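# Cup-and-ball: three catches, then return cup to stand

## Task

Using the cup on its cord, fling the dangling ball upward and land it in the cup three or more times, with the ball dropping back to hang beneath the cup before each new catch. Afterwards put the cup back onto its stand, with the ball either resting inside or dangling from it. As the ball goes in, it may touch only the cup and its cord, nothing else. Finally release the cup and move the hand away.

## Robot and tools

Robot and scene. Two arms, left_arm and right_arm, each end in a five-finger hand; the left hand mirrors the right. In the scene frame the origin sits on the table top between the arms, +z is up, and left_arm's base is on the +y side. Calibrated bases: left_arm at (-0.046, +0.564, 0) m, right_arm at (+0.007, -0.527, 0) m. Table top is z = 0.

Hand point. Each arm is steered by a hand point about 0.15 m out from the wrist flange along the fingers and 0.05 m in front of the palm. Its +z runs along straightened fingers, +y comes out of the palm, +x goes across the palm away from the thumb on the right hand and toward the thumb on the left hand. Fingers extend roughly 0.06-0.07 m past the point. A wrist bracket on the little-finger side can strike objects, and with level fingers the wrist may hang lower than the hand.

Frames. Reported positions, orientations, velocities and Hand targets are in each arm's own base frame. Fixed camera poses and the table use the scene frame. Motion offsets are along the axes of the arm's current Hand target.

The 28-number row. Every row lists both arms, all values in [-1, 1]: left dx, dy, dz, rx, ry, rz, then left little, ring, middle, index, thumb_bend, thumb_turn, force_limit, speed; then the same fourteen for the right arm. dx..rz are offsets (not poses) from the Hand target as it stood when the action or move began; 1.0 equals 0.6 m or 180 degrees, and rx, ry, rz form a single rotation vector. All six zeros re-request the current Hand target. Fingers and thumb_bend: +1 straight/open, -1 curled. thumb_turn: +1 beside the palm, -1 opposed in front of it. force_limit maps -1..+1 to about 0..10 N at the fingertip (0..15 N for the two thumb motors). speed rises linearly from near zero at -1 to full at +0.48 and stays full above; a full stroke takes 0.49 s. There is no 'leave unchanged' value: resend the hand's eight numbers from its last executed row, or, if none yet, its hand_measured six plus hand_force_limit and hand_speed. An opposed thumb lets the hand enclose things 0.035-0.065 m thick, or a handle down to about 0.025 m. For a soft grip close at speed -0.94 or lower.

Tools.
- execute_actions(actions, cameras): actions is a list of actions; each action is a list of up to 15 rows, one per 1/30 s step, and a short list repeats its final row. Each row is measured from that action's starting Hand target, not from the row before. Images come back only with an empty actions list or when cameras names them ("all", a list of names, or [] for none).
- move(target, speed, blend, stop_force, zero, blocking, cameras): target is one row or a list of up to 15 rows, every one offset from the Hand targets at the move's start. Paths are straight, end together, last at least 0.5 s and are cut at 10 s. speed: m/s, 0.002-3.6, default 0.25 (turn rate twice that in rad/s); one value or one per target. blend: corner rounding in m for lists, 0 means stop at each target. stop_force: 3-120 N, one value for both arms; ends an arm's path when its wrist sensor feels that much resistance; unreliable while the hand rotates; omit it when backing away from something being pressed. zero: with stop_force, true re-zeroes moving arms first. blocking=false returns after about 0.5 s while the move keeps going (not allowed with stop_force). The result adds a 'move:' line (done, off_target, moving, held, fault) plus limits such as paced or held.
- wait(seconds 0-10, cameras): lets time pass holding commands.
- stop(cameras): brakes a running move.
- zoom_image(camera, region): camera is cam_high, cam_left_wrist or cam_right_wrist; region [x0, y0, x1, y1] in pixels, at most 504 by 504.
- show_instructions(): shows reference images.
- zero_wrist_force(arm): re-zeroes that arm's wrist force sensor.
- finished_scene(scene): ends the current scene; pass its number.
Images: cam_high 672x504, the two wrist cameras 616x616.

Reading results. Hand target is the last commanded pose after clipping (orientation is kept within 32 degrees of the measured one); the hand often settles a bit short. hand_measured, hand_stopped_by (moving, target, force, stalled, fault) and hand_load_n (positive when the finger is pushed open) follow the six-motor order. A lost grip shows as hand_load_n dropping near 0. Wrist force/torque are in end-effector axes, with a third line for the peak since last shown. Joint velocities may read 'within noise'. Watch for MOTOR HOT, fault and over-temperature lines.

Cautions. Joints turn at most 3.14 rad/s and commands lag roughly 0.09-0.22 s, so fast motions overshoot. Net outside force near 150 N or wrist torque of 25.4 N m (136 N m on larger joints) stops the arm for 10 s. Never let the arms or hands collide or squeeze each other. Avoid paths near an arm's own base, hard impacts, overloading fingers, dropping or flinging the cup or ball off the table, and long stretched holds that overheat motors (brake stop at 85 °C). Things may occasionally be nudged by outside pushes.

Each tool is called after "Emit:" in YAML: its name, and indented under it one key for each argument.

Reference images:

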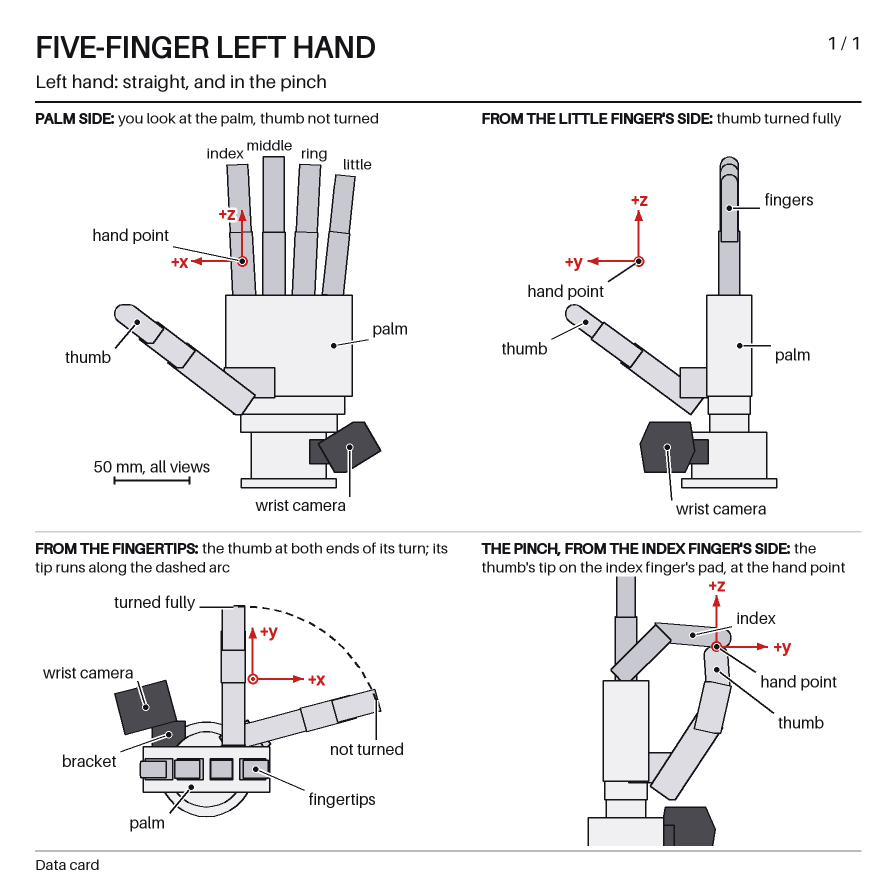

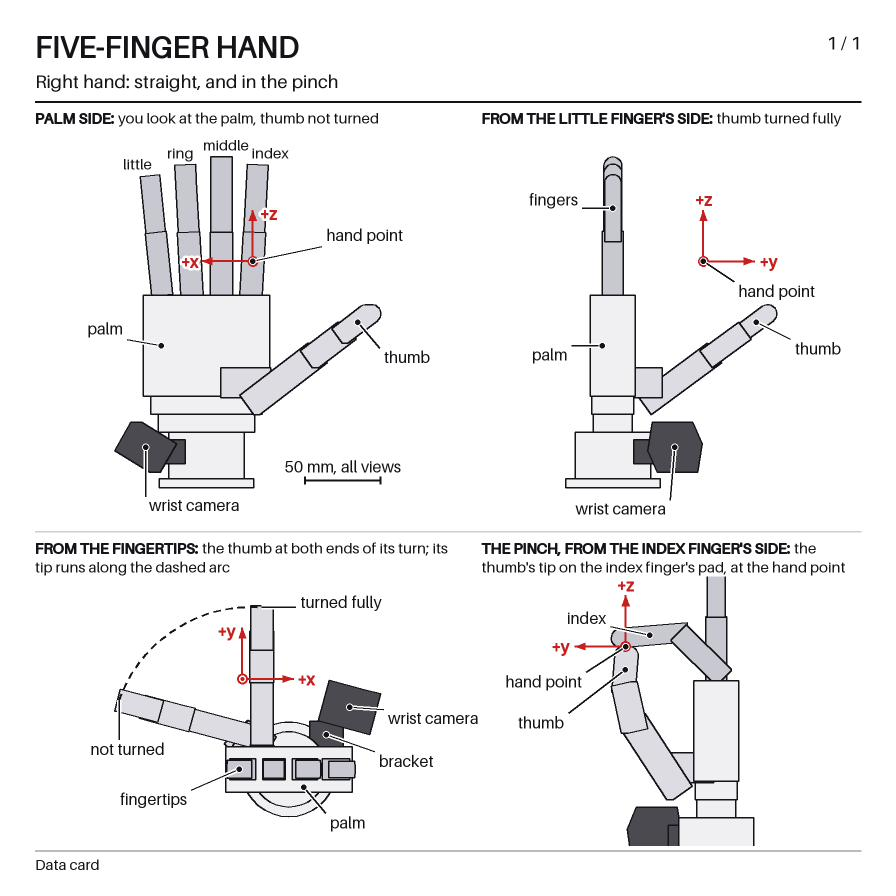

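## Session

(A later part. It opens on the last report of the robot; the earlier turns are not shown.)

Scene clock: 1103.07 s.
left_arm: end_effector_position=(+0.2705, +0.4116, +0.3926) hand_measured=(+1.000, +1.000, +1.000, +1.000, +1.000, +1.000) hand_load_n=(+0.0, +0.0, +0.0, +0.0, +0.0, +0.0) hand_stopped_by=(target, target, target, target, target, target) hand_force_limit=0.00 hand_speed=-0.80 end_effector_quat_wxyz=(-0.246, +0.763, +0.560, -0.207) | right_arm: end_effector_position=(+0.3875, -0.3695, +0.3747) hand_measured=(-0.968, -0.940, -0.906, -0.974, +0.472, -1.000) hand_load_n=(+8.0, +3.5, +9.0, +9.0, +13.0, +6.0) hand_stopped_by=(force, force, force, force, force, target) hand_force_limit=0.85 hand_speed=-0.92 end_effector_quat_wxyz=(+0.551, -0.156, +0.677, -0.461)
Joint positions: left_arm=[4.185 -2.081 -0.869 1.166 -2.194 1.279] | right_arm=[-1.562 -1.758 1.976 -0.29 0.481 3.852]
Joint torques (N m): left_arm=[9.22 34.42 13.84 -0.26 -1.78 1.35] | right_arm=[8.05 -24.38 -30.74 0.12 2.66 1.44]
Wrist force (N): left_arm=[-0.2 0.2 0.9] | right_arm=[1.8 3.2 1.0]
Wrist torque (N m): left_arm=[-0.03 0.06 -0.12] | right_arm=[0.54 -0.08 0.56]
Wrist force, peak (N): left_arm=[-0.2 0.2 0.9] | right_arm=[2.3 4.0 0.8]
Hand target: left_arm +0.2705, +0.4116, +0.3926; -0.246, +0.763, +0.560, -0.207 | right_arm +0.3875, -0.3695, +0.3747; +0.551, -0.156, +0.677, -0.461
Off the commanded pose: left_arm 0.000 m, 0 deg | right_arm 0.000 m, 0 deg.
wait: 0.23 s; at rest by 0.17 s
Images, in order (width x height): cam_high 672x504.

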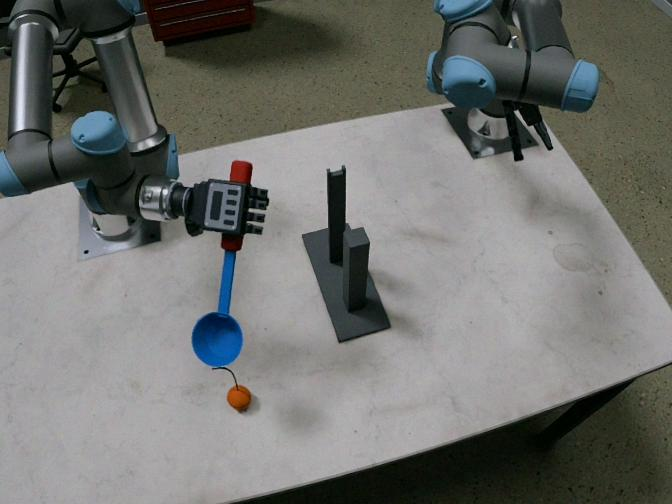

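Emit:
move:
  target:
    - [0,0,0,0,0,0,1,1,1,1,1,1,0,-0.8,-0.0116,0.0091,0.0070,0,0,0,-1,-1,-0.99,-1,-1,-1,0.85,-0.92]
    - [0,0,0,0,0,0,1,1,1,1,1,1,0,-0.8,-0.0417,-0.0307,0.0087,0,0,0,-1,-1,-0.99,-1,-1,-1,0.85,-0.92]
  speed: [0.02,0.0042]
  cameras: []

Emit:
move:
  target: [0,0,0,0,0,0,1,1,1,1,1,1,0,-0.8,-0.1826,-0.2417,0.0103,0,0,0,-1,-1,-0.99,-1,-1,-1,0.85,-0.92]
  speed: 0.12
  cameras: ["cam_high"]

Emit:
zoom_image:
  camera: "cam_high"
  region: [140, 240, 260, 360]

Emit:
wait:
  seconds: 0.2
  cameras: ["cam_high"]

Emit:
zoom_image:
  camera: "cam_high"
  region: [140, 240, 260, 360]

Emit:
wait:
  seconds: 0.233
  cameras: ["cam_high"]

Emit:
zoom_image:
  camera: "cam_high"
  region: [140, 240, 260, 360]

Scene clock: 1147.60 s.
left_arm: end_effector_position=(+0.2705, +0.4116, +0.3926) hand_measured=(+1.000, +1.000, +1.000, +1.000, +1.000, +1.000) hand_load_n=(-0.5, -0.5, +0.0, +0.0, +0.0, +0.0) hand_stopped_by=(target, target, target, target, target, target) hand_force_limit=0.00 hand_speed=-0.80 end_effector_quat_wxyz=(-0.246, +0.763, +0.560, -0.207) | right_arm: end_effector_position=(+0.3953, -0.3635, +0.4046) hand_measured=(-0.968, -0.940, -0.906, -0.974, +0.472, -1.000) hand_load_n=(+8.5, +3.5, +9.0, +9.0, +13.0, +6.0) hand_stopped_by=(force, force, force, force, force, target) hand_force_limit=0.85 hand_speed=-0.92 end_effector_quat_wxyz=(+0.551, -0.156, +0.677, -0.461)
Joint positions: left_arm=[4.185 -2.081 -0.869 1.166 -2.194 1.279] | right_arm=[-1.536 -1.776 1.912 -0.205 0.506 3.848]
Joint torques (N m): left_arm=[9.47 33.54 13.3 -0.36 -1.73 1.31] | right_arm=[8.69 -24.8 -26.9 -0.72 2.34 -1.88]
Wrist force (N): left_arm=[-0.4 0.3 0.6] | right_arm=[1.9 3.5 0.9]
Wrist torque (N m): left_arm=[0.00 0.07 -0.13] | right_arm=[0.56 -0.08 0.74]
Wrist force, peak (N): left_arm=[-0.2 0.4 1.1] | right_arm=[2.6 4.9 1.0]
Hand target: left_arm +0.2705, +0.4116, +0.3926; -0.246, +0.763, +0.560, -0.207 | right_arm +0.3953, -0.3635, +0.4046; +0.551, -0.156, +0.677, -0.461
Off the commanded pose: left_arm 0.000 m, 0 deg | right_arm 0.000 m, 0 deg.
move: done
No camera images: "cameras" was empty.

Scene clock: 1149.57 s.
left_arm: end_effector_position=(+0.2705, +0.4116, +0.3926) hand_measured=(+1.000, +1.000, +1.000, +1.000, +1.000, +1.000) hand_load_n=(+0.0, -0.5, +0.0, +0.0, +0.0, +0.0) hand_stopped_by=(target, target, target, target, target, target) hand_force_limit=0.00 hand_speed=-0.80 end_effector_quat_wxyz=(-0.246, +0.763, +0.560, -0.207) | right_arm: end_effector_position=(+0.3955, -0.3636, +0.5863) hand_measured=(-0.968, -0.940, -0.906, -0.974, +0.472, -1.000) hand_load_n=(+8.5, +3.5, +9.5, +9.0, +13.0, +6.5) hand_stopped_by=(force, force, force, force, force, target) hand_force_limit=0.85 hand_speed=-0.92 end_effector_quat_wxyz=(+0.551, -0.156, +0.678, -0.461)
Joint positions: left_arm=[4.185 -2.081 -0.869 1.166 -2.194 1.279] | right_arm=[-1.536 -1.735 1.41 0.257 0.506 3.848]
Joint torques (N m): left_arm=[9.11 34.22 13.82 -0.32 -1.79 1.35] | right_arm=[5.27 -27.13 -26.8 -1.9 2.42 0.93]
Wrist force (N): left_arm=[0.0 0.3 0.9] | right_arm=[2.0 3.5 1.0]
Wrist torque (N m): left_arm=[-0.03 0.03 -0.11] | right_arm=[0.55 -0.07 0.71]
Wrist force, peak (N): left_arm=[-0.3 0.4 1.1] | right_arm=[3.0 5.6 1.2]
Hand target: left_arm +0.2705, +0.4116, +0.3926; -0.246, +0.763, +0.560, -0.207 | right_arm +0.3954, -0.3635, +0.5865; +0.551, -0.156, +0.677, -0.461
Off the commanded pose: left_arm 0.000 m, 0 deg | right_arm 0.000 m, 0 deg.
move: done
Images, in order (width x height): cam_high 672x504.

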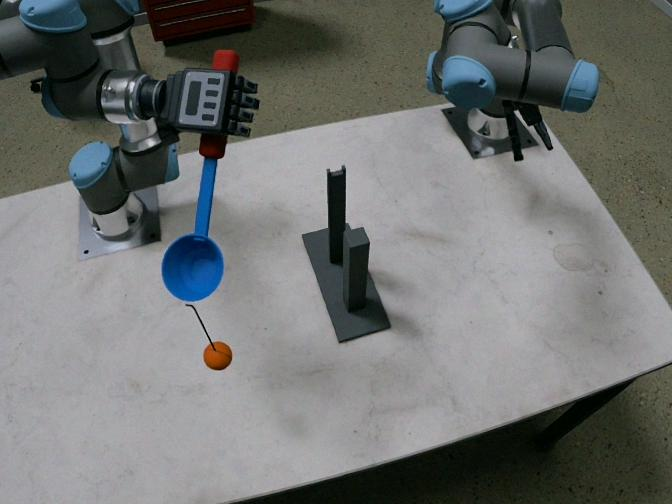

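Scaled by 4.200 from the camera's 672x504 image, which has a finer 960x720 frame.

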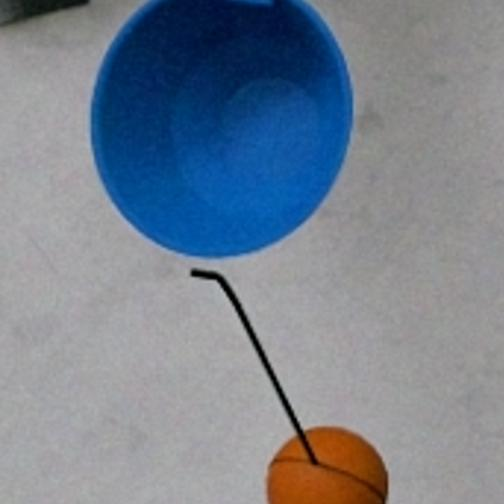

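Scene clock: 1149.77 s.
left_arm: end_effector_position=(+0.2705, +0.4116, +0.3926) hand_measured=(+1.000, +1.000, +1.000, +1.000, +1.000, +1.000) hand_load_n=(+0.0, +0.0, +0.0, +0.0, +0.0, +0.0) hand_stopped_by=(target, target, target, target, target, target) hand_force_limit=0.00 hand_speed=-0.80 end_effector_quat_wxyz=(-0.246, +0.763, +0.560, -0.207) | right_arm: end_effector_position=(+0.3955, -0.3635, +0.5864) hand_measured=(-0.968, -0.940, -0.906, -0.974, +0.472, -1.000) hand_load_n=(+8.5, +4.0, +9.0, +9.5, +13.0, +6.0) hand_stopped_by=(force, force, force, force, force, target) hand_force_limit=0.85 hand_speed=-0.92 end_effector_quat_wxyz=(+0.551, -0.156, +0.677, -0.461)
Joint positions: left_arm=[4.185 -2.081 -0.869 1.166 -2.194 1.279] | right_arm=[-1.536 -1.735 1.41 0.257 0.506 3.848]
Joint torques (N m): left_arm=[8.94 33.99 14.17 -0.38 -1.71 1.31] | right_arm=[2.95 -26.24 -30.06 -0.5 2.24 1.74]
Wrist force (N): left_arm=[-0.1 0.3 0.7] | right_arm=[2.6 4.3 0.8]
Wrist torque (N m): left_arm=[-0.01 0.04 -0.12] | right_arm=[0.58 -0.07 0.72]
Wrist force, peak (N): left_arm=[-0.1 0.4 1.0] | right_arm=[2.6 4.4 0.9]
Hand target: left_arm +0.2705, +0.4116, +0.3926; -0.246, +0.763, +0.560, -0.207 | right_arm +0.3954, -0.3635, +0.5865; +0.551, -0.156, +0.677, -0.461
Off the commanded pose: left_arm 0.000 m, 0 deg | right_arm 0.000 m, 0 deg.
wait: 0.20 s; at rest by 0.17 s
Images, in order (width x height): cam_high 672x504.

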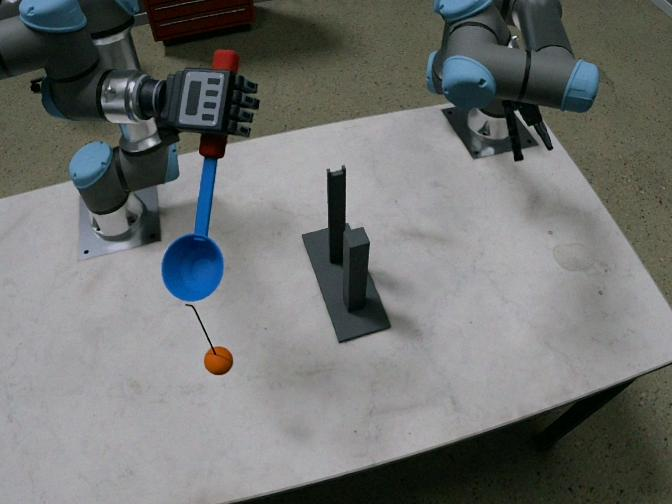

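Scaled by 4.200 from the camera's 672x504 image, which has a finer 960x720 frame.

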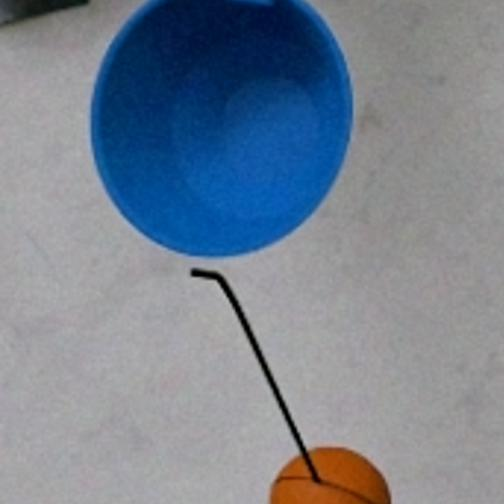

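Scene clock: 1150.00 s.
left_arm: end_effector_position=(+0.2705, +0.4116, +0.3926) hand_measured=(+1.000, +1.000, +1.000, +1.000, +1.000, +1.000) hand_load_n=(+0.0, +0.0, +0.0, +0.0, +0.0, +0.0) hand_stopped_by=(target, target, target, target, target, target) hand_force_limit=0.00 hand_speed=-0.80 end_effector_quat_wxyz=(-0.246, +0.763, +0.560, -0.207) | right_arm: end_effector_position=(+0.3955, -0.3635, +0.5865) hand_measured=(-0.968, -0.940, -0.906, -0.974, +0.472, -1.000) hand_load_n=(+8.5, +3.5, +9.5, +9.0, +13.0, +6.5) hand_stopped_by=(force, force, force, force, force, target) hand_force_limit=0.85 hand_speed=-0.92 end_effector_quat_wxyz=(+0.551, -0.156, +0.677, -0.461)
Joint positions: left_arm=[4.185 -2.081 -0.869 1.166 -2.194 1.279] | right_arm=[-1.536 -1.735 1.41 0.257 0.506 3.848]
Joint torques (N m): left_arm=[9.04 34.06 14.39 -0.3 -1.76 1.31] | right_arm=[1.32 -26.89 -30.06 -0.27 1.89 1.82]
Wrist force (N): left_arm=[-0.1 0.1 0.7] | right_arm=[2.2 4.1 0.8]
Wrist torque (N m): left_arm=[-0.03 0.04 -0.11] | right_arm=[0.62 -0.06 0.73]
Wrist force, peak (N): left_arm=[-0.1 0.3 0.9] | right_arm=[2.4 4.5 1.0]
Hand target: left_arm +0.2705, +0.4116, +0.3926; -0.246, +0.763, +0.560, -0.207 | right_arm +0.3954, -0.3635, +0.5865; +0.551, -0.156, +0.677, -0.461
Off the commanded pose: left_arm 0.000 m, 0 deg | right_arm 0.000 m, 0 deg.
wait: 0.23 s; at rest by 0.17 s
Images, in order (width x height): cam_high 672x504.

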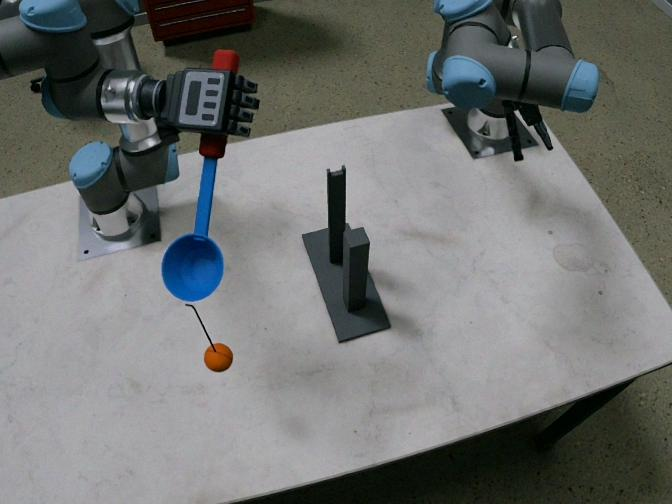

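Scaled by 4.200 from the camera's 672x504 image, which has a finer 960x720 frame.

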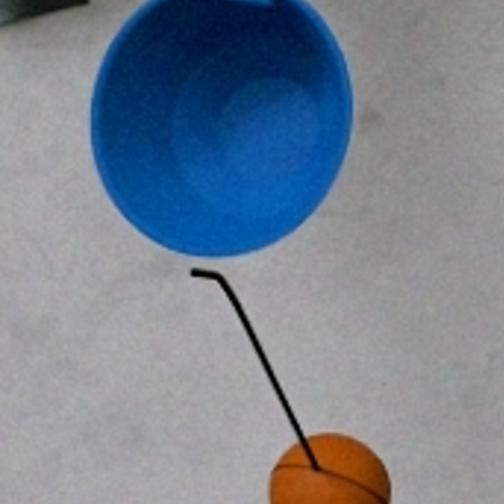

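Emit:
wait:
  seconds: 0.1
  cameras: ["cam_high"]

Emit:
zoom_image:
  camera: "cam_high"
  region: [150, 290, 250, 390]

Emit:
wait:
  seconds: 0.2
  cameras: ["cam_high"]

Emit:
zoom_image:
  camera: "cam_high"
  region: [150, 290, 250, 390]

Emit:
execute_actions:
  actions:
    - [[0,0,0,0,0,0,1,1,1,1,1,1,0,-0.8,-0.00887,0.00674,0.0006,0,0,0,-1,-1,-0.99,-1,-1,-1,0.85,-0.92],[0,0,0,0,0,0,1,1,1,1,1,1,0,-0.8,-0.0176,0.01338,0.00118,0,0,0,-1,-1,-0.99,-1,-1,-1,0.85,-0.92],[0,0,0,0,0,0,1,1,1,1,1,1,0,-0.8,-0.02647,0.02012,0.00178,0,0,0,-1,-1,-0.99,-1,-1,-1,0.85,-0.92],[0,0,0,0,0,0,1,1,1,1,1,1,0,-0.8,-0.03534,0.02685,0.00237,0,0,0,-1,-1,-0.99,-1,-1,-1,0.85,-0.92],[0,0,0,0,0,0,1,1,1,1,1,1,0,-0.8,-0.04407,0.03349,0.00296,0,0,0,-1,-1,-0.99,-1,-1,-1,0.85,-0.92],[0,0,0,0,0,0,1,1,1,1,1,1,0,-0.8,-0.05294,0.04023,0.00356,0,0,0,-1,-1,-0.99,-1,-1,-1,0.85,-0.92],[0,0,0,0,0,0,1,1,1,1,1,1,0,-0.8,-0.06181,0.04697,0.00415,0,0,0,-1,-1,-0.99,-1,-1,-1,0.85,-0.92],[0,0,0,0,0,0,1,1,1,1,1,1,0,-0.8,-0.07054,0.05361,0.00474,0,0,0,-1,-1,-0.99,-1,-1,-1,0.85,-0.92],[0,0,0,0,0,0,1,1,1,1,1,1,0,-0.8,-0.07941,0.06035,0.00533,0,0,0,-1,-1,-0.99,-1,-1,-1,0.85,-0.92],[0,0,0,0,0,0,1,1,1,1,1,1,0,-0.8,-0.08828,0.06709,0.00593,0,0,0,-1,-1,-0.99,-1,-1,-1,0.85,-0.92],[0,0,0,0,0,0,1,1,1,1,1,1,0,-0.8,-0.09701,0.07373,0.00652,0,0,0,-1,-1,-0.99,-1,-1,-1,0.85,-0.92],[0,0,0,0,0,0,1,1,1,1,1,1,0,-0.8,-0.10588,0.08046,0.00711,0,0,0,-1,-1,-0.99,-1,-1,-1,0.85,-0.92],[0,0,0,0,0,0,1,1,1,1,1,1,0,-0.8,-0.10297,0.07825,0.00692,0,0,0,-1,-1,-0.99,-1,-1,-1,0.85,-0.92],[0,0,0,0,0,0,1,1,1,1,1,1,0,-0.8,-0.08828,0.06709,0.00593,0,0,0,-1,-1,-0.99,-1,-1,-1,0.85,-0.92],[0,0,0,0,0,0,1,1,1,1,1,1,0,-0.8,-0.06181,0.04697,0.00415,0,0,0,-1,-1,-0.99,-1,-1,-1,0.85,-0.92]]
    - [[0,0,0,0,0,0,1,1,1,1,1,1,0,-0.8,0.02647,-0.02012,-0.00178,0,0,0,-1,-1,-0.99,-1,-1,-1,0.85,-0.92],[0,0,0,0,0,0,1,1,1,1,1,1,0,-0.8,0.05294,-0.04023,-0.00356,0,0,0,-1,-1,-0.99,-1,-1,-1,0.85,-0.92],[0,0,0,0,0,0,1,1,1,1,1,1,0,-0.8,0.07941,-0.06035,-0.00533,0,0,0,-1,-1,-0.99,-1,-1,-1,0.85,-0.92],[0,0,0,0,0,0,1,1,1,1,1,1,0,-0.8,0.10588,-0.08046,-0.00711,0,0,0,-1,-1,-0.99,-1,-1,-1,0.85,-0.92],[0,0,0,0,0,0,1,1,1,1,1,1,0,-0.8,0.13235,-0.10058,-0.00889,0,0,0,-1,-1,-0.99,-1,-1,-1,0.85,-0.92],[0,0,0,0,0,0,1,1,1,1,1,1,0,-0.8,0.15882,-0.1207,-0.01067,0,0,0,-1,-1,-0.99,-1,-1,-1,0.85,-0.92],[0,0,0,0,0,0,1,1,1,1,1,1,0,-0.8,0.18529,-0.14081,-0.01245,0,0,0,-1,-1,-0.99,-1,-1,-1,0.85,-0.92],[0,0,0,0,0,0,1,1,1,1,1,1,0,-0.8,0.21176,-0.16093,-0.01422,0,0,0,-1,-1,-0.99,-1,-1,-1,0.85,-0.92],[0,0,0,0,0,0,1,1,1,1,1,1,0,-0.8,0.23823,-0.18104,-0.016,0,0,0,-1,-1,-0.99,-1,-1,-1,0.85,-0.92],[0,0,0,0,0,0,1,1,1,1,1,1,0,-0.8,0.2647,-0.20116,-0.01778,0,0,0,-1,-1,-0.99,-1,-1,-1,0.85,-0.92],[0,0,0,0,0,0,1,1,1,1,1,1,0,-0.8,0.27185,-0.20659,-0.01826,0,0,0,-1,-1,-0.99,-1,-1,-1,0.85,-0.92],[0,0,0,0,0,0,1,1,1,1,1,1,0,-0.8,0.25941,-0.19714,-0.01742,0,0,0,-1,-1,-0.99,-1,-1,-1,0.85,-0.92],[0,0,0,0,0,0,1,1,1,1,1,1,0,-0.8,0.22764,-0.173,-0.01529,0,0,0,-1,-1,-0.99,-1,-1,-1,0.85,-0.92],[0,0,0,0,0,0,1,1,1,1,1,1,0,-0.8,0.19588,-0.14886,-0.01316,0,0,0,-1,-1,-0.99,-1,-1,-1,0.85,-0.92],[0,0,0,0,0,0,1,1,1,1,1,1,0,-0.8,0.16411,-0.12472,-0.01102,0,0,0,-1,-1,-0.99,-1,-1,-1,0.85,-0.92]]
    - [[0,0,0,0,0,0,1,1,1,1,1,1,0,-0.8,-0.03176,0.02414,0.00213,0,0,0,-1,-1,-0.99,-1,-1,-1,0.85,-0.92],[0,0,0,0,0,0,1,1,1,1,1,1,0,-0.8,-0.02521,0.03171,0.00176,0,0,0,-1,-1,-0.99,-1,-1,-1,0.85,-0.92],[0,0,0,0,0,0,1,1,1,1,1,1,0,-0.8,0.00692,0.02818,-0.0003,0,0,0,-1,-1,-0.99,-1,-1,-1,0.85,-0.92],[0,0,0,0,0,0,1,1,1,1,1,1,0,-0.8,0.03906,0.02466,-0.00234,0,0,0,-1,-1,-0.99,-1,-1,-1,0.85,-0.92],[0,0,0,0,0,0,1,1,1,1,1,1,0,-0.8,0.07106,0.02125,-0.00439,0,0,0,-1,-1,-0.99,-1,-1,-1,0.85,-0.92],[0,0,0,0,0,0,1,1,1,1,1,1,0,-0.8,0.10315,0.01776,-0.00644,0,0,0,-1,-1,-0.99,-1,-1,-1,0.85,-0.92],[0,0,0,0,0,0,1,1,1,1,1,1,0,-0.8,0.13524,0.01427,-0.00849,0,0,0,-1,-1,-0.99,-1,-1,-1,0.85,-0.92],[0,0,0,0,0,0,1,1,1,1,1,1,0,-0.8,0.16733,0.01078,-0.01054,0,0,0,-1,-1,-0.99,-1,-1,-1,0.85,-0.92],[0,0,0,0,0,0,1,1,1,1,1,1,0,-0.8,0.19942,0.00729,-0.01259,0,0,0,-1,-1,-0.99,-1,-1,-1,0.85,-0.92],[0,0,0,0,0,0,1,1,1,1,1,1,0,-0.8,0.23151,0.0038,-0.01464,0,0,0,-1,-1,-0.99,-1,-1,-1,0.85,-0.92],[0,0,0,0,0,0,1,1,1,1,1,1,0,-0.8,0.2636,0.00031,-0.01669,0,0,0,-1,-1,-0.99,-1,-1,-1,0.85,-0.92],[0,0,0,0,0,0,1,1,1,1,1,1,0,-0.8,0.29569,-0.00318,-0.01874,0,0,0,-1,-1,-0.99,-1,-1,-1,0.85,-0.92],[0,0,0,0,0,0,1,1,1,1,1,1,0,-0.8,0.32778,-0.00667,-0.02079,0,0,0,-1,-1,-0.99,-1,-1,-1,0.85,-0.92],[0,0,0,0,0,0,1,1,1,1,1,1,0,-0.8,0.34779,-0.0093,-0.02206,0,0,0,-1,-1,-0.99,-1,-1,-1,0.85,-0.92],[0,0,0,0,0,0,1,1,1,1,1,1,0,-0.8,0.35586,-0.0102,-0.02257,0,0,0,-1,-1,-0.99,-1,-1,-1,0.85,-0.92]]
  cameras: ["cam_high"]

Emit:
wait:
  seconds: 0.1
  cameras: ["cam_high"]

Emit:
wait:
  seconds: 0.1
  cameras: ["cam_high"]

Scene clock: 1177.57 s.
left_arm: end_effector_position=(+0.2705, +0.4116, +0.3926) hand_measured=(+1.000, +1.000, +1.000, +1.000, +1.000, +1.000) hand_load_n=(+0.0, +0.0, +0.0, +0.0, +0.0, +0.0) hand_stopped_by=(target, target, target, target, target, target) hand_force_limit=0.00 hand_speed=-0.80 end_effector_quat_wxyz=(-0.246, +0.763, +0.560, -0.207) | right_arm: end_effector_position=(+0.3954, -0.3635, +0.5865) hand_measured=(-0.968, -0.940, -0.906, -0.974, +0.472, -1.000) hand_load_n=(+8.5, +3.5, +9.0, +9.5, +13.0, +6.0) hand_stopped_by=(force, force, force, force, force, target) hand_force_limit=0.85 hand_speed=-0.92 end_effector_quat_wxyz=(+0.551, -0.156, +0.677, -0.461)
Joint positions: left_arm=[4.185 -2.081 -0.869 1.166 -2.194 1.279] | right_arm=[-1.536 -1.735 1.41 0.257 0.506 3.848]
Joint torques (N m): left_arm=[9.12 33.53 13.37 -0.33 -1.81 1.34] | right_arm=[-5.89 -25.69 -30.45 -0.31 -1.36 1.32]
Wrist force (N): left_arm=[-0.1 0.1 0.8] | right_arm=[2.2 4.2 1.0]
Wrist torque (N m): left_arm=[-0.04 0.04 -0.11] | right_arm=[0.58 -0.04 0.71]
Wrist force, peak (N): left_arm=[-0.1 0.2 1.2] | right_arm=[2.7 4.7 1.3]
Hand target: left_arm +0.2705, +0.4116, +0.3926; -0.246, +0.763, +0.560, -0.207 | right_arm +0.3954, -0.3635, +0.5865; +0.551, -0.156, +0.677, -0.461
Off the commanded pose: left_arm 0.000 m, 0 deg | right_arm 0.000 m, 0 deg.
wait: 0.10 s; at rest from the start
Images, in order (width x height): cam_high 672x504.

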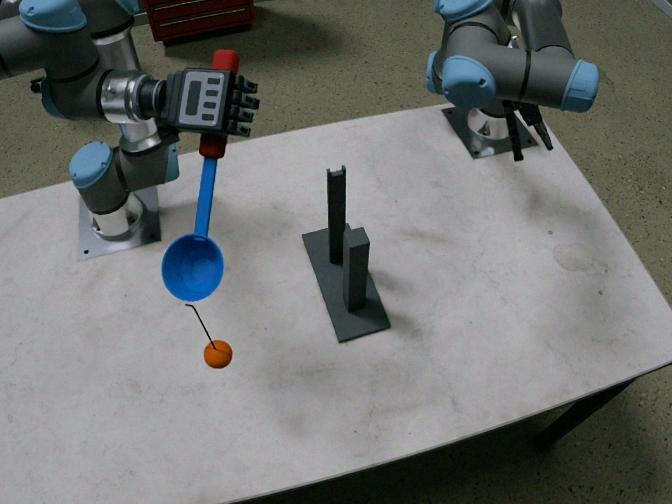

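Scaled by 5.040 from the camera's 672x504 image, which has a finer 960x720 frame.

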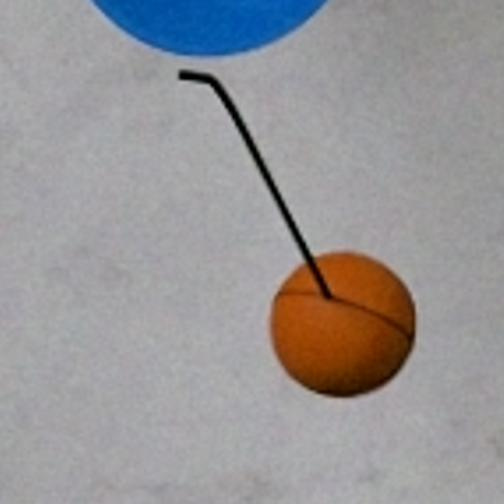

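Scene clock: 1177.77 s.
left_arm: end_effector_position=(+0.2705, +0.4116, +0.3926) hand_measured=(+1.000, +1.000, +1.000, +1.000, +1.000, +1.000) hand_load_n=(+0.0, +0.0, +0.0, +0.0, +0.0, +0.0) hand_stopped_by=(target, target, target, target, target, target) hand_force_limit=0.00 hand_speed=-0.80 end_effector_quat_wxyz=(-0.246, +0.763, +0.560, -0.207) | right_arm: end_effector_position=(+0.3954, -0.3635, +0.5865) hand_measured=(-0.968, -0.940, -0.906, -0.974, +0.472, -1.000) hand_load_n=(+8.5, +4.0, +9.0, +9.0, +13.0, +6.0) hand_stopped_by=(force, force, force, force, force, target) hand_force_limit=0.85 hand_speed=-0.92 end_effector_quat_wxyz=(+0.551, -0.156, +0.677, -0.461)
Joint positions: left_arm=[4.185 -2.081 -0.869 1.166 -2.194 1.279] | right_arm=[-1.536 -1.735 1.41 0.257 0.506 3.848]
Joint torques (N m): left_arm=[8.98 33.89 13.79 -0.36 -1.72 1.3] | right_arm=[-5.82 -25.84 -30.75 -0.1 -1.28 1.41]
Wrist force (N): left_arm=[-0.2 0.1 0.7] | right_arm=[1.9 3.5 1.0]
Wrist torque (N m): left_arm=[-0.03 0.04 -0.12] | right_arm=[0.55 -0.08 0.72]
Wrist force, peak (N): left_arm=[-0.1 0.4 1.0] | right_arm=[2.3 4.6 0.7]
Hand target: left_arm +0.2705, +0.4116, +0.3926; -0.246, +0.763, +0.560, -0.207 | right_arm +0.3954, -0.3635, +0.5865; +0.551, -0.156, +0.677, -0.461
Off the commanded pose: left_arm 0.000 m, 0 deg | right_arm 0.000 m, 0 deg.
wait: 0.20 s; at rest by 0.17 s
Images, in order (width x height): cam_high 672x504.

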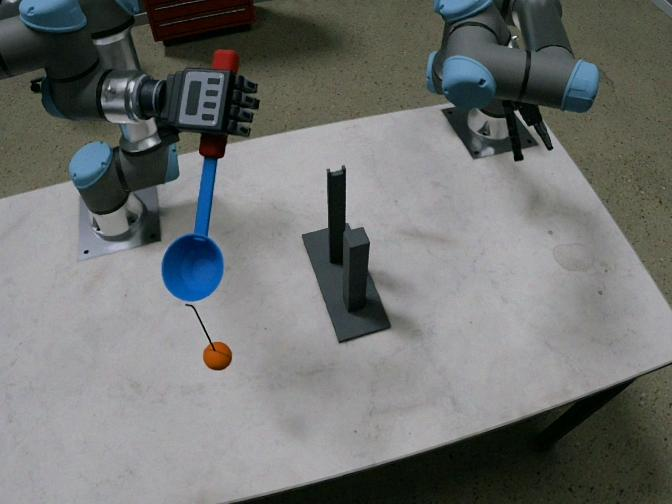

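Scaled by 5.040 from the camera's 672x504 image, which has a finer 960x720 frame.

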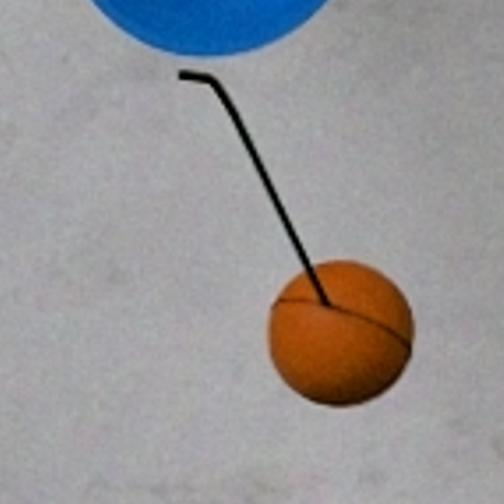

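Scene clock: 1179.67 s.
left_arm: end_effector_position=(+0.2705, +0.4116, +0.3926) hand_measured=(+1.000, +1.000, +1.000, +1.000, +1.000, +1.000) hand_load_n=(+0.0, +0.0, +0.0, +0.0, +0.0, +0.0) hand_stopped_by=(target, target, target, target, target, target) hand_force_limit=0.00 hand_speed=-0.80 end_effector_quat_wxyz=(-0.246, +0.763, +0.560, -0.207) | right_arm: end_effector_position=(+0.2683, -0.5807, +0.4618) hand_measured=(-0.968, -0.940, -0.906, -0.974, +0.472, -1.000) hand_load_n=(+3.0, +1.0, +9.5, +8.5, +12.5, +6.5) hand_stopped_by=(force, force, force, force, force, target) hand_force_limit=0.85 hand_speed=-0.92 end_effector_quat_wxyz=(+0.549, -0.156, +0.679, -0.461) end_effector_velocity=(+0.000, -0.002, -0.002) end_effector_angular_velocity=(+0.000, +0.000, +0.000)
Joint positions: left_arm=[4.185 -2.081 -0.869 1.166 -2.194 1.279] | right_arm=[-1.797 -1.334 1.316 -0.101 0.248 3.904]
Joint velocities: left_arm=[within noise] | right_arm=[0 0.005 0 -0.006 0 0.001]
Joint torques (N m): left_arm=[8.87 33.63 13.61 -0.45 -1.8 1.32] | right_arm=[-6.73 -21.48 -29.68 -2.62 0.26 -0.87]
Wrist force (N): left_arm=[0.0 0.2 0.8] | right_arm=[2.0 4.8 0.6]
Wrist torque (N m): left_arm=[-0.03 0.03 -0.11] | right_arm=[0.63 0.04 0.81]
Wrist force, peak (N): left_arm=[-0.3 0.3 1.1] | right_arm=[-13.6 11.6 1.1]
Hand target: left_arm +0.2705, +0.4116, +0.3926; -0.246, +0.763, +0.560, -0.207 | right_arm +0.2688, -0.5824, +0.4624; +0.551, -0.156, +0.677, -0.461
Off the commanded pose: left_arm 0.000 m, 0 deg | right_arm 0.002 m, 0 deg; position clipped at the end of an earlier action of this call.
Step readings (end_effector_position of left_arm | right_arm):
0: (+0.2705, +0.4116, +0.3926) | (+0.3954, -0.3635, +0.5865)
1: (+0.2705, +0.4116, +0.3926) | (+0.3955, -0.3633, +0.5865)
2: (+0.2705, +0.4116, +0.3926) | (+0.3964, -0.3617, +0.5866)
4: (+0.2705, +0.4116, +0.3926) | (+0.4012, -0.3531, +0.5865)
8: (+0.2705, +0.4116, +0.3926) | (+0.4152, -0.3276, +0.5863)
15: (+0.2705, +0.4116, +0.3926) | (+0.4332, -0.2971, +0.5863)
16: (+0.2705, +0.4116, +0.3926) | (+0.4291, -0.3048, +0.5863)
17: (+0.2705, +0.4116, +0.3926) | (+0.4214, -0.3180, +0.5862)
19: (+0.2705, +0.4116, +0.3926) | (+0.3966, -0.3567, +0.5853)
23: (+0.2705, +0.4116, +0.3926) | (+0.3536, -0.4253, +0.5834)
30: (+0.2705, +0.4116, +0.3926) | (+0.3299, -0.4765, +0.5862)
31: (+0.2705, +0.4116, +0.3926) | (+0.3417, -0.4564, +0.5867)
32: (+0.2705, +0.4116, +0.3926) | (+0.3530, -0.4357, +0.5863)
34: (+0.2705, +0.4116, +0.3926) | (+0.3651, -0.4130, +0.5795)
38: (+0.2705, +0.4116, +0.3926) | (+0.3337, -0.4658, +0.5390)
45: (+0.2705, +0.4116, +0.3926) | (+0.2742, -0.5667, +0.4689)
Images, in order (width x height): cam_high 672x504.

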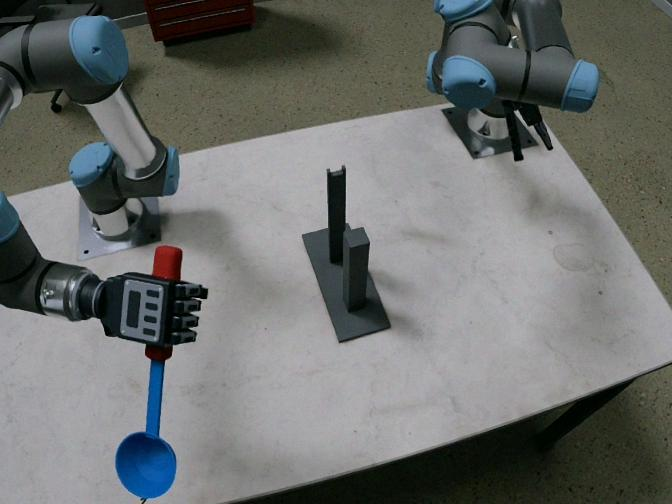

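Scene clock: 1179.77 s.
left_arm: end_effector_position=(+0.2705, +0.4116, +0.3926) hand_measured=(+1.000, +1.000, +1.000, +1.000, +1.000, +1.000) hand_load_n=(-0.5, +0.0, +0.0, +0.0, +0.0, -0.5) hand_stopped_by=(target, target, target, target, target, target) hand_force_limit=0.00 hand_speed=-0.80 end_effector_quat_wxyz=(-0.246, +0.763, +0.560, -0.207) | right_arm: end_effector_position=(+0.2682, -0.5808, +0.4617) hand_measured=(-0.968, -0.940, -0.906, -0.974, +0.472, -1.000) hand_load_n=(+3.5, +1.0, +9.5, +8.5, +13.0, +6.0) hand_stopped_by=(force, force, force, force, force, target) hand_force_limit=0.85 hand_speed=-0.92 end_effector_quat_wxyz=(+0.549, -0.156, +0.679, -0.461)
Joint positions: left_arm=[4.185 -2.081 -0.869 1.166 -2.194 1.279] | right_arm=[-1.797 -1.334 1.316 -0.102 0.248 3.904]
Joint torques (N m): left_arm=[8.91 34.24 14 -0.29 -1.79 1.35] | right_arm=[-8.97 -22.54 -31.07 -2.46 -0.77 0.38]
Wrist force (N): left_arm=[-0.1 0.1 0.9] | right_arm=[2.1 6.9 1.2]
Wrist torque (N m): left_arm=[-0.04 0.04 -0.12] | right_arm=[0.78 -0.13 1.32]
Wrist force, peak (N): left_arm=[0.1 0.3 0.9] | right_arm=[2.1 6.9 1.2]
Hand target: left_arm +0.2705, +0.4116, +0.3926; -0.246, +0.763, +0.560, -0.207 | right_arm +0.2688, -0.5824, +0.4624; +0.551, -0.156, +0.677, -0.461
Off the commanded pose: left_arm 0.000 m, 0 deg | right_arm 0.002 m, 0 deg.
wait: 0.10 s; no rest
Images, in order (width x height): cam_high 672x504.

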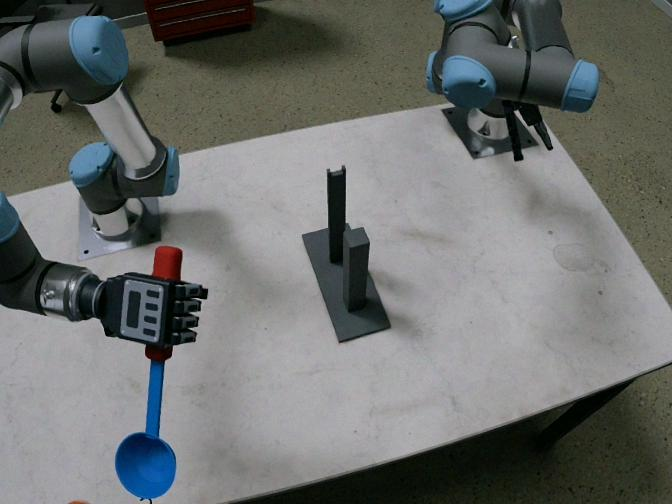

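Scene clock: 1179.87 s.
left_arm: end_effector_position=(+0.2705, +0.4116, +0.3926) hand_measured=(+1.000, +1.000, +1.000, +1.000, +1.000, +1.000) hand_load_n=(+0.0, +0.0, +0.0, +0.0, +0.0, +0.0) hand_stopped_by=(target, target, target, target, target, target) hand_force_limit=0.00 hand_speed=-0.80 end_effector_quat_wxyz=(-0.246, +0.763, +0.560, -0.207) | right_arm: end_effector_position=(+0.2682, -0.5808, +0.4617) hand_measured=(-0.968, -0.940, -0.906, -0.974, +0.472, -1.000) hand_load_n=(+0.5, +0.0, +9.5, +7.5, +13.0, +6.5) hand_stopped_by=(force, force, force, force, force, target) hand_force_limit=0.85 hand_speed=-0.92 end_effector_quat_wxyz=(+0.549, -0.156, +0.679, -0.461)
Joint positions: left_arm=[4.185 -2.081 -0.869 1.166 -2.194 1.279] | right_arm=[-1.797 -1.334 1.315 -0.102 0.248 3.904]
Joint torques (N m): left_arm=[9.26 33.64 14.21 -0.33 -1.71 1.45] | right_arm=[-7.83 -21.63 -30.54 -1.69 -1.62 1.2]
Wrist force (N): left_arm=[-0.3 0.3 0.6] | right_arm=[1.4 5.9 0.8]
Wrist torque (N m): left_arm=[0.00 0.06 -0.13] | right_arm=[0.71 0.00 1.06]
Wrist force, peak (N): left_arm=[-0.3 0.2 0.8] | right_arm=[1.4 5.9 0.8]
Hand target: left_arm +0.2705, +0.4116, +0.3926; -0.246, +0.763, +0.560, -0.207 | right_arm +0.2688, -0.5824, +0.4624; +0.551, -0.156, +0.677, -0.461
Off the commanded pose: left_arm 0.000 m, 0 deg | right_arm 0.002 m, 0 deg.
wait: 0.10 s; no rest
Images, in order (width x height): cam_high 672x504.

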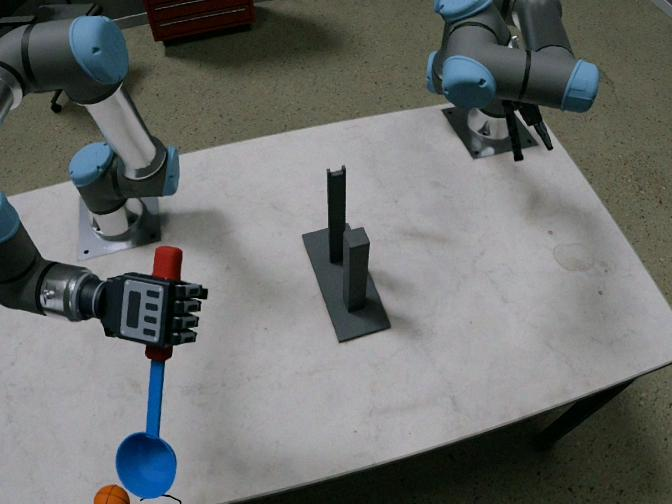

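Emit:
wait:
  seconds: 0.1
  cameras: ["cam_high", "cam_right_wrist", "cam_left_wrist"]

Emit:
zoom_image:
  camera: "cam_left_wrist"
  region: [60, 400, 260, 600]

Emit:
zoom_image:
  camera: "cam_high"
  region: [60, 220, 260, 504]

Scene clock: 1196.83 s.
left_arm: end_effector_position=(+0.2705, +0.4116, +0.3926) hand_measured=(+1.000, +1.000, +1.000, +1.000, +1.000, +1.000) hand_load_n=(+0.0, +0.0, +0.0, +0.0, +0.0, +0.0) hand_stopped_by=(target, target, target, target, target, target) hand_force_limit=0.00 hand_speed=-0.80 end_effector_quat_wxyz=(-0.246, +0.763, +0.560, -0.207) | right_arm: end_effector_position=(+0.2682, -0.5808, +0.4617) hand_measured=(-0.968, -0.940, -0.906, -0.974, +0.472, -1.000) hand_load_n=(+4.0, +1.0, +9.5, +8.5, +13.0, +5.5) hand_stopped_by=(force, force, force, force, force, target) hand_force_limit=0.85 hand_speed=-0.92 end_effector_quat_wxyz=(+0.549, -0.156, +0.679, -0.461)
Joint positions: left_arm=[4.185 -2.081 -0.869 1.166 -2.194 1.279] | right_arm=[-1.797 -1.334 1.315 -0.102 0.248 3.904]
Joint torques (N m): left_arm=[9.06 33.66 13.84 -0.43 -1.82 1.28] | right_arm=[-0.95 -44.1 -20.54 0.01 2.68 -2.13]
Wrist force (N): left_arm=[-0.2 0.4 0.9] | right_arm=[2.2 4.3 1.1]
Wrist torque (N m): left_arm=[-0.01 0.05 -0.12] | right_arm=[0.58 -0.07 0.72]
Wrist force, peak (N): left_arm=[-0.1 0.5 1.1] | right_arm=[4.6 6.4 0.4]
Hand target: left_arm +0.2705, +0.4116, +0.3926; -0.246, +0.763, +0.560, -0.207 | right_arm +0.2688, -0.5824, +0.4624; +0.551, -0.156, +0.677, -0.461
Off the commanded pose: left_arm 0.000 m, 0 deg | right_arm 0.002 m, 0 deg.
wait: 0.10 s; at rest from the start
camera_calibration:
cam_left_wrist: T_world_to_cam=[[-0.641971, 0.517504, 0.565741, -0.255726], [0.734502, 0.626762, 0.260148, -0.56419], [-0.219957, 0.582545, -0.78247, 0.234956], [0, 0, 0, 1]] pos_world=[0.301911, 0.34908, 0.475293]
cam_right_wrist: T_world_to_cam=[[0.193899, 0.317858, -0.9281, 0.560275], [-0.0751273, 0.948087, 0.309008, 0.437194], [0.978141, 0.00980944, 0.207713, -0.234648], [0, 0, 0, 1]] pos_world=[0.153728, -0.590284, 0.433634]

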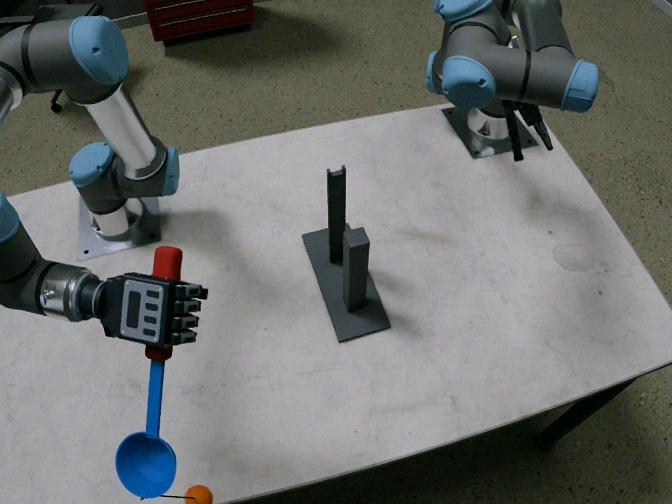

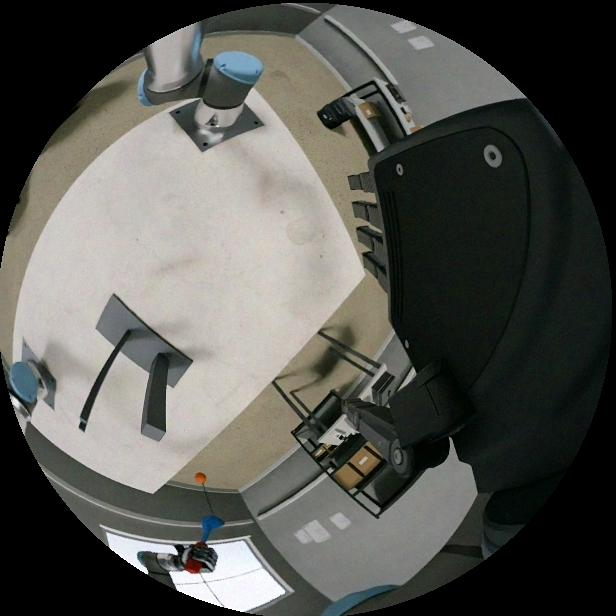

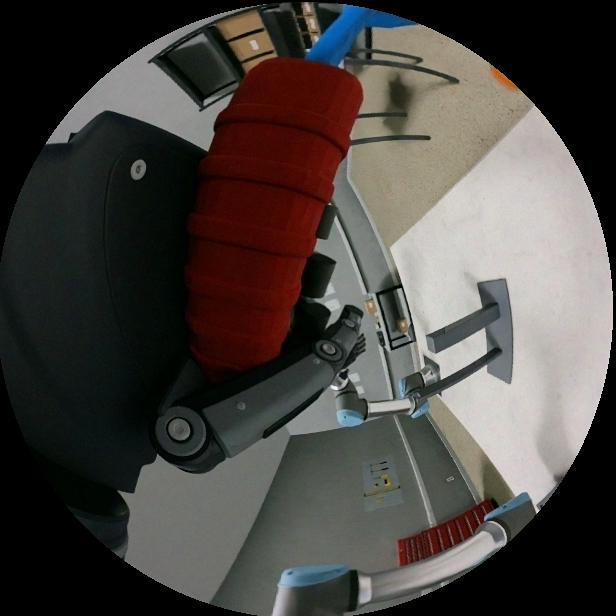

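Scaled by 2.520 from the camera's 616x616 image, which has a finer 880x880 frame.

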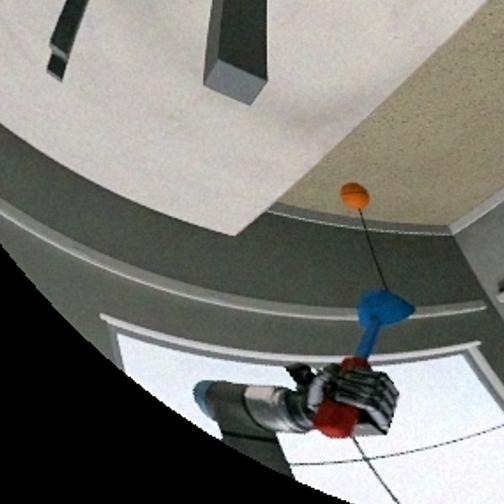

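Scaled by 1.775 from the camera's 672x504 image, which has a finer 960x720 frame.

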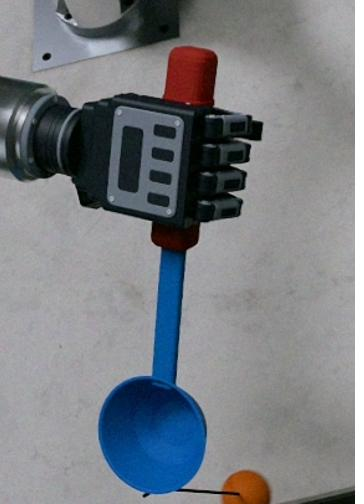

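Emit:
execute_actions:
  actions: []

Scene clock: 1243.93 s.
left_arm: end_effector_position=(+0.2705, +0.4116, +0.3926) hand_measured=(+1.000, +1.000, +1.000, +1.000, +1.000, +1.000) hand_load_n=(+0.0, +0.0, +0.0, +0.0, +0.0, +0.0) hand_stopped_by=(target, target, target, target, target, target) hand_force_limit=0.00 hand_speed=-0.80 end_effector_quat_wxyz=(-0.246, +0.763, +0.560, -0.207) | right_arm: end_effector_position=(+0.2682, -0.5808, +0.4617) hand_measured=(-0.968, -0.940, -0.906, -0.974, +0.472, -1.000) hand_load_n=(+3.5, +1.0, +9.5, +8.5, +13.0, +6.0) hand_stopped_by=(force, force, force, force, force, target) hand_force_limit=0.85 hand_speed=-0.92 end_effector_quat_wxyz=(+0.549, -0.156, +0.679, -0.461)
Joint positions: left_arm=[4.185 -2.081 -0.869 1.166 -2.194 1.279] | right_arm=[-1.797 -1.334 1.315 -0.102 0.248 3.904]
Joint velocities: within noise
Joint torques (N m): left_arm=[9.38 34.26 13.64 -0.37 -1.7 1.38] | right_arm=[7.47 -43.52 -20.27 -0.07 2.49 -1.84]
Wrist force (N): left_arm=[-0.1 0.3 0.8] | right_arm=[2.1 4.0 0.8]
Wrist torque (N m): left_arm=[-0.01 0.04 -0.11] | right_arm=[0.57 -0.03 0.71]
Wrist force, peak (N): left_arm=[-0.2 0.4 1.2] | right_arm=[3.0 4.7 0.9]
Hand target: left_arm +0.2705, +0.4116, +0.3926; -0.246, +0.763, +0.560, -0.207 | right_arm +0.2688, -0.5824, +0.4624; +0.551, -0.156, +0.677, -0.461
Off the commanded pose: left_arm 0.000 m, 0 deg | right_arm 0.002 m, 0 deg.
camera_calibration:
cam_left_wrist: T_world_to_cam=[[-0.641971, 0.517504, 0.565741, -0.255726], [0.734502, 0.626762, 0.260148, -0.56419], [-0.219957, 0.582545, -0.78247, 0.234956], [0, 0, 0, 1]] pos_world=[0.301911, 0.34908, 0.475293]
cam_right_wrist: T_world_to_cam=[[0.193899, 0.317858, -0.9281, 0.560275], [-0.0751273, 0.948087, 0.309008, 0.437194], [0.978141, 0.00980944, 0.207713, -0.234648], [0, 0, 0, 1]] pos_world=[0.153728, -0.590284, 0.433634]

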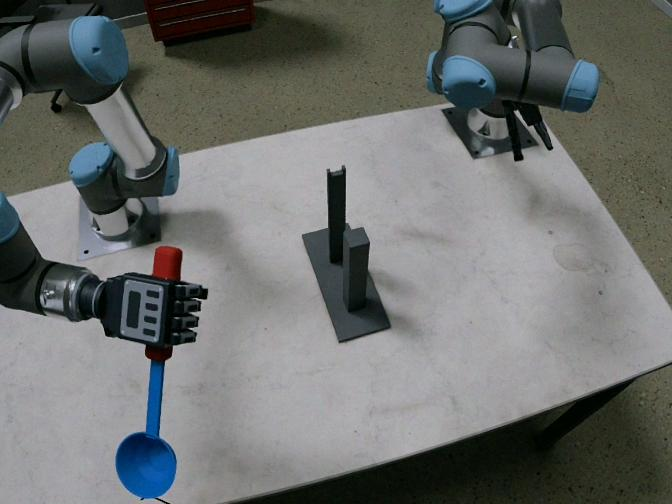

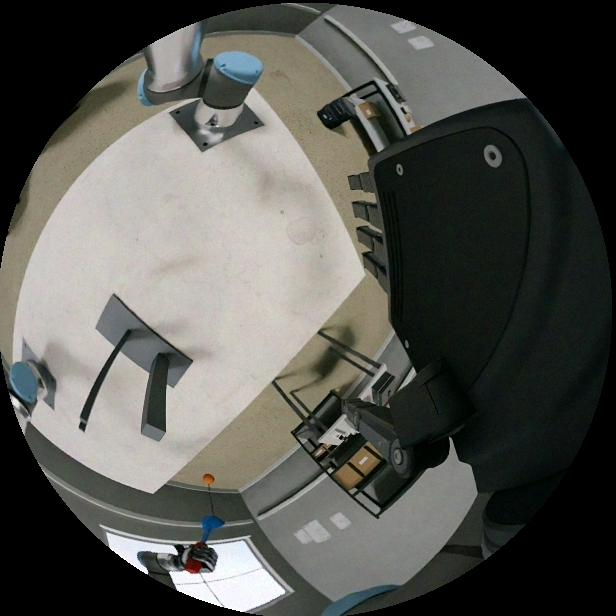

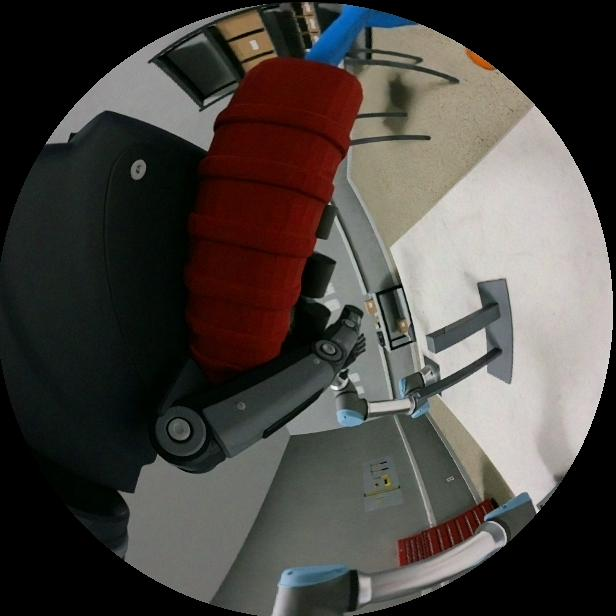

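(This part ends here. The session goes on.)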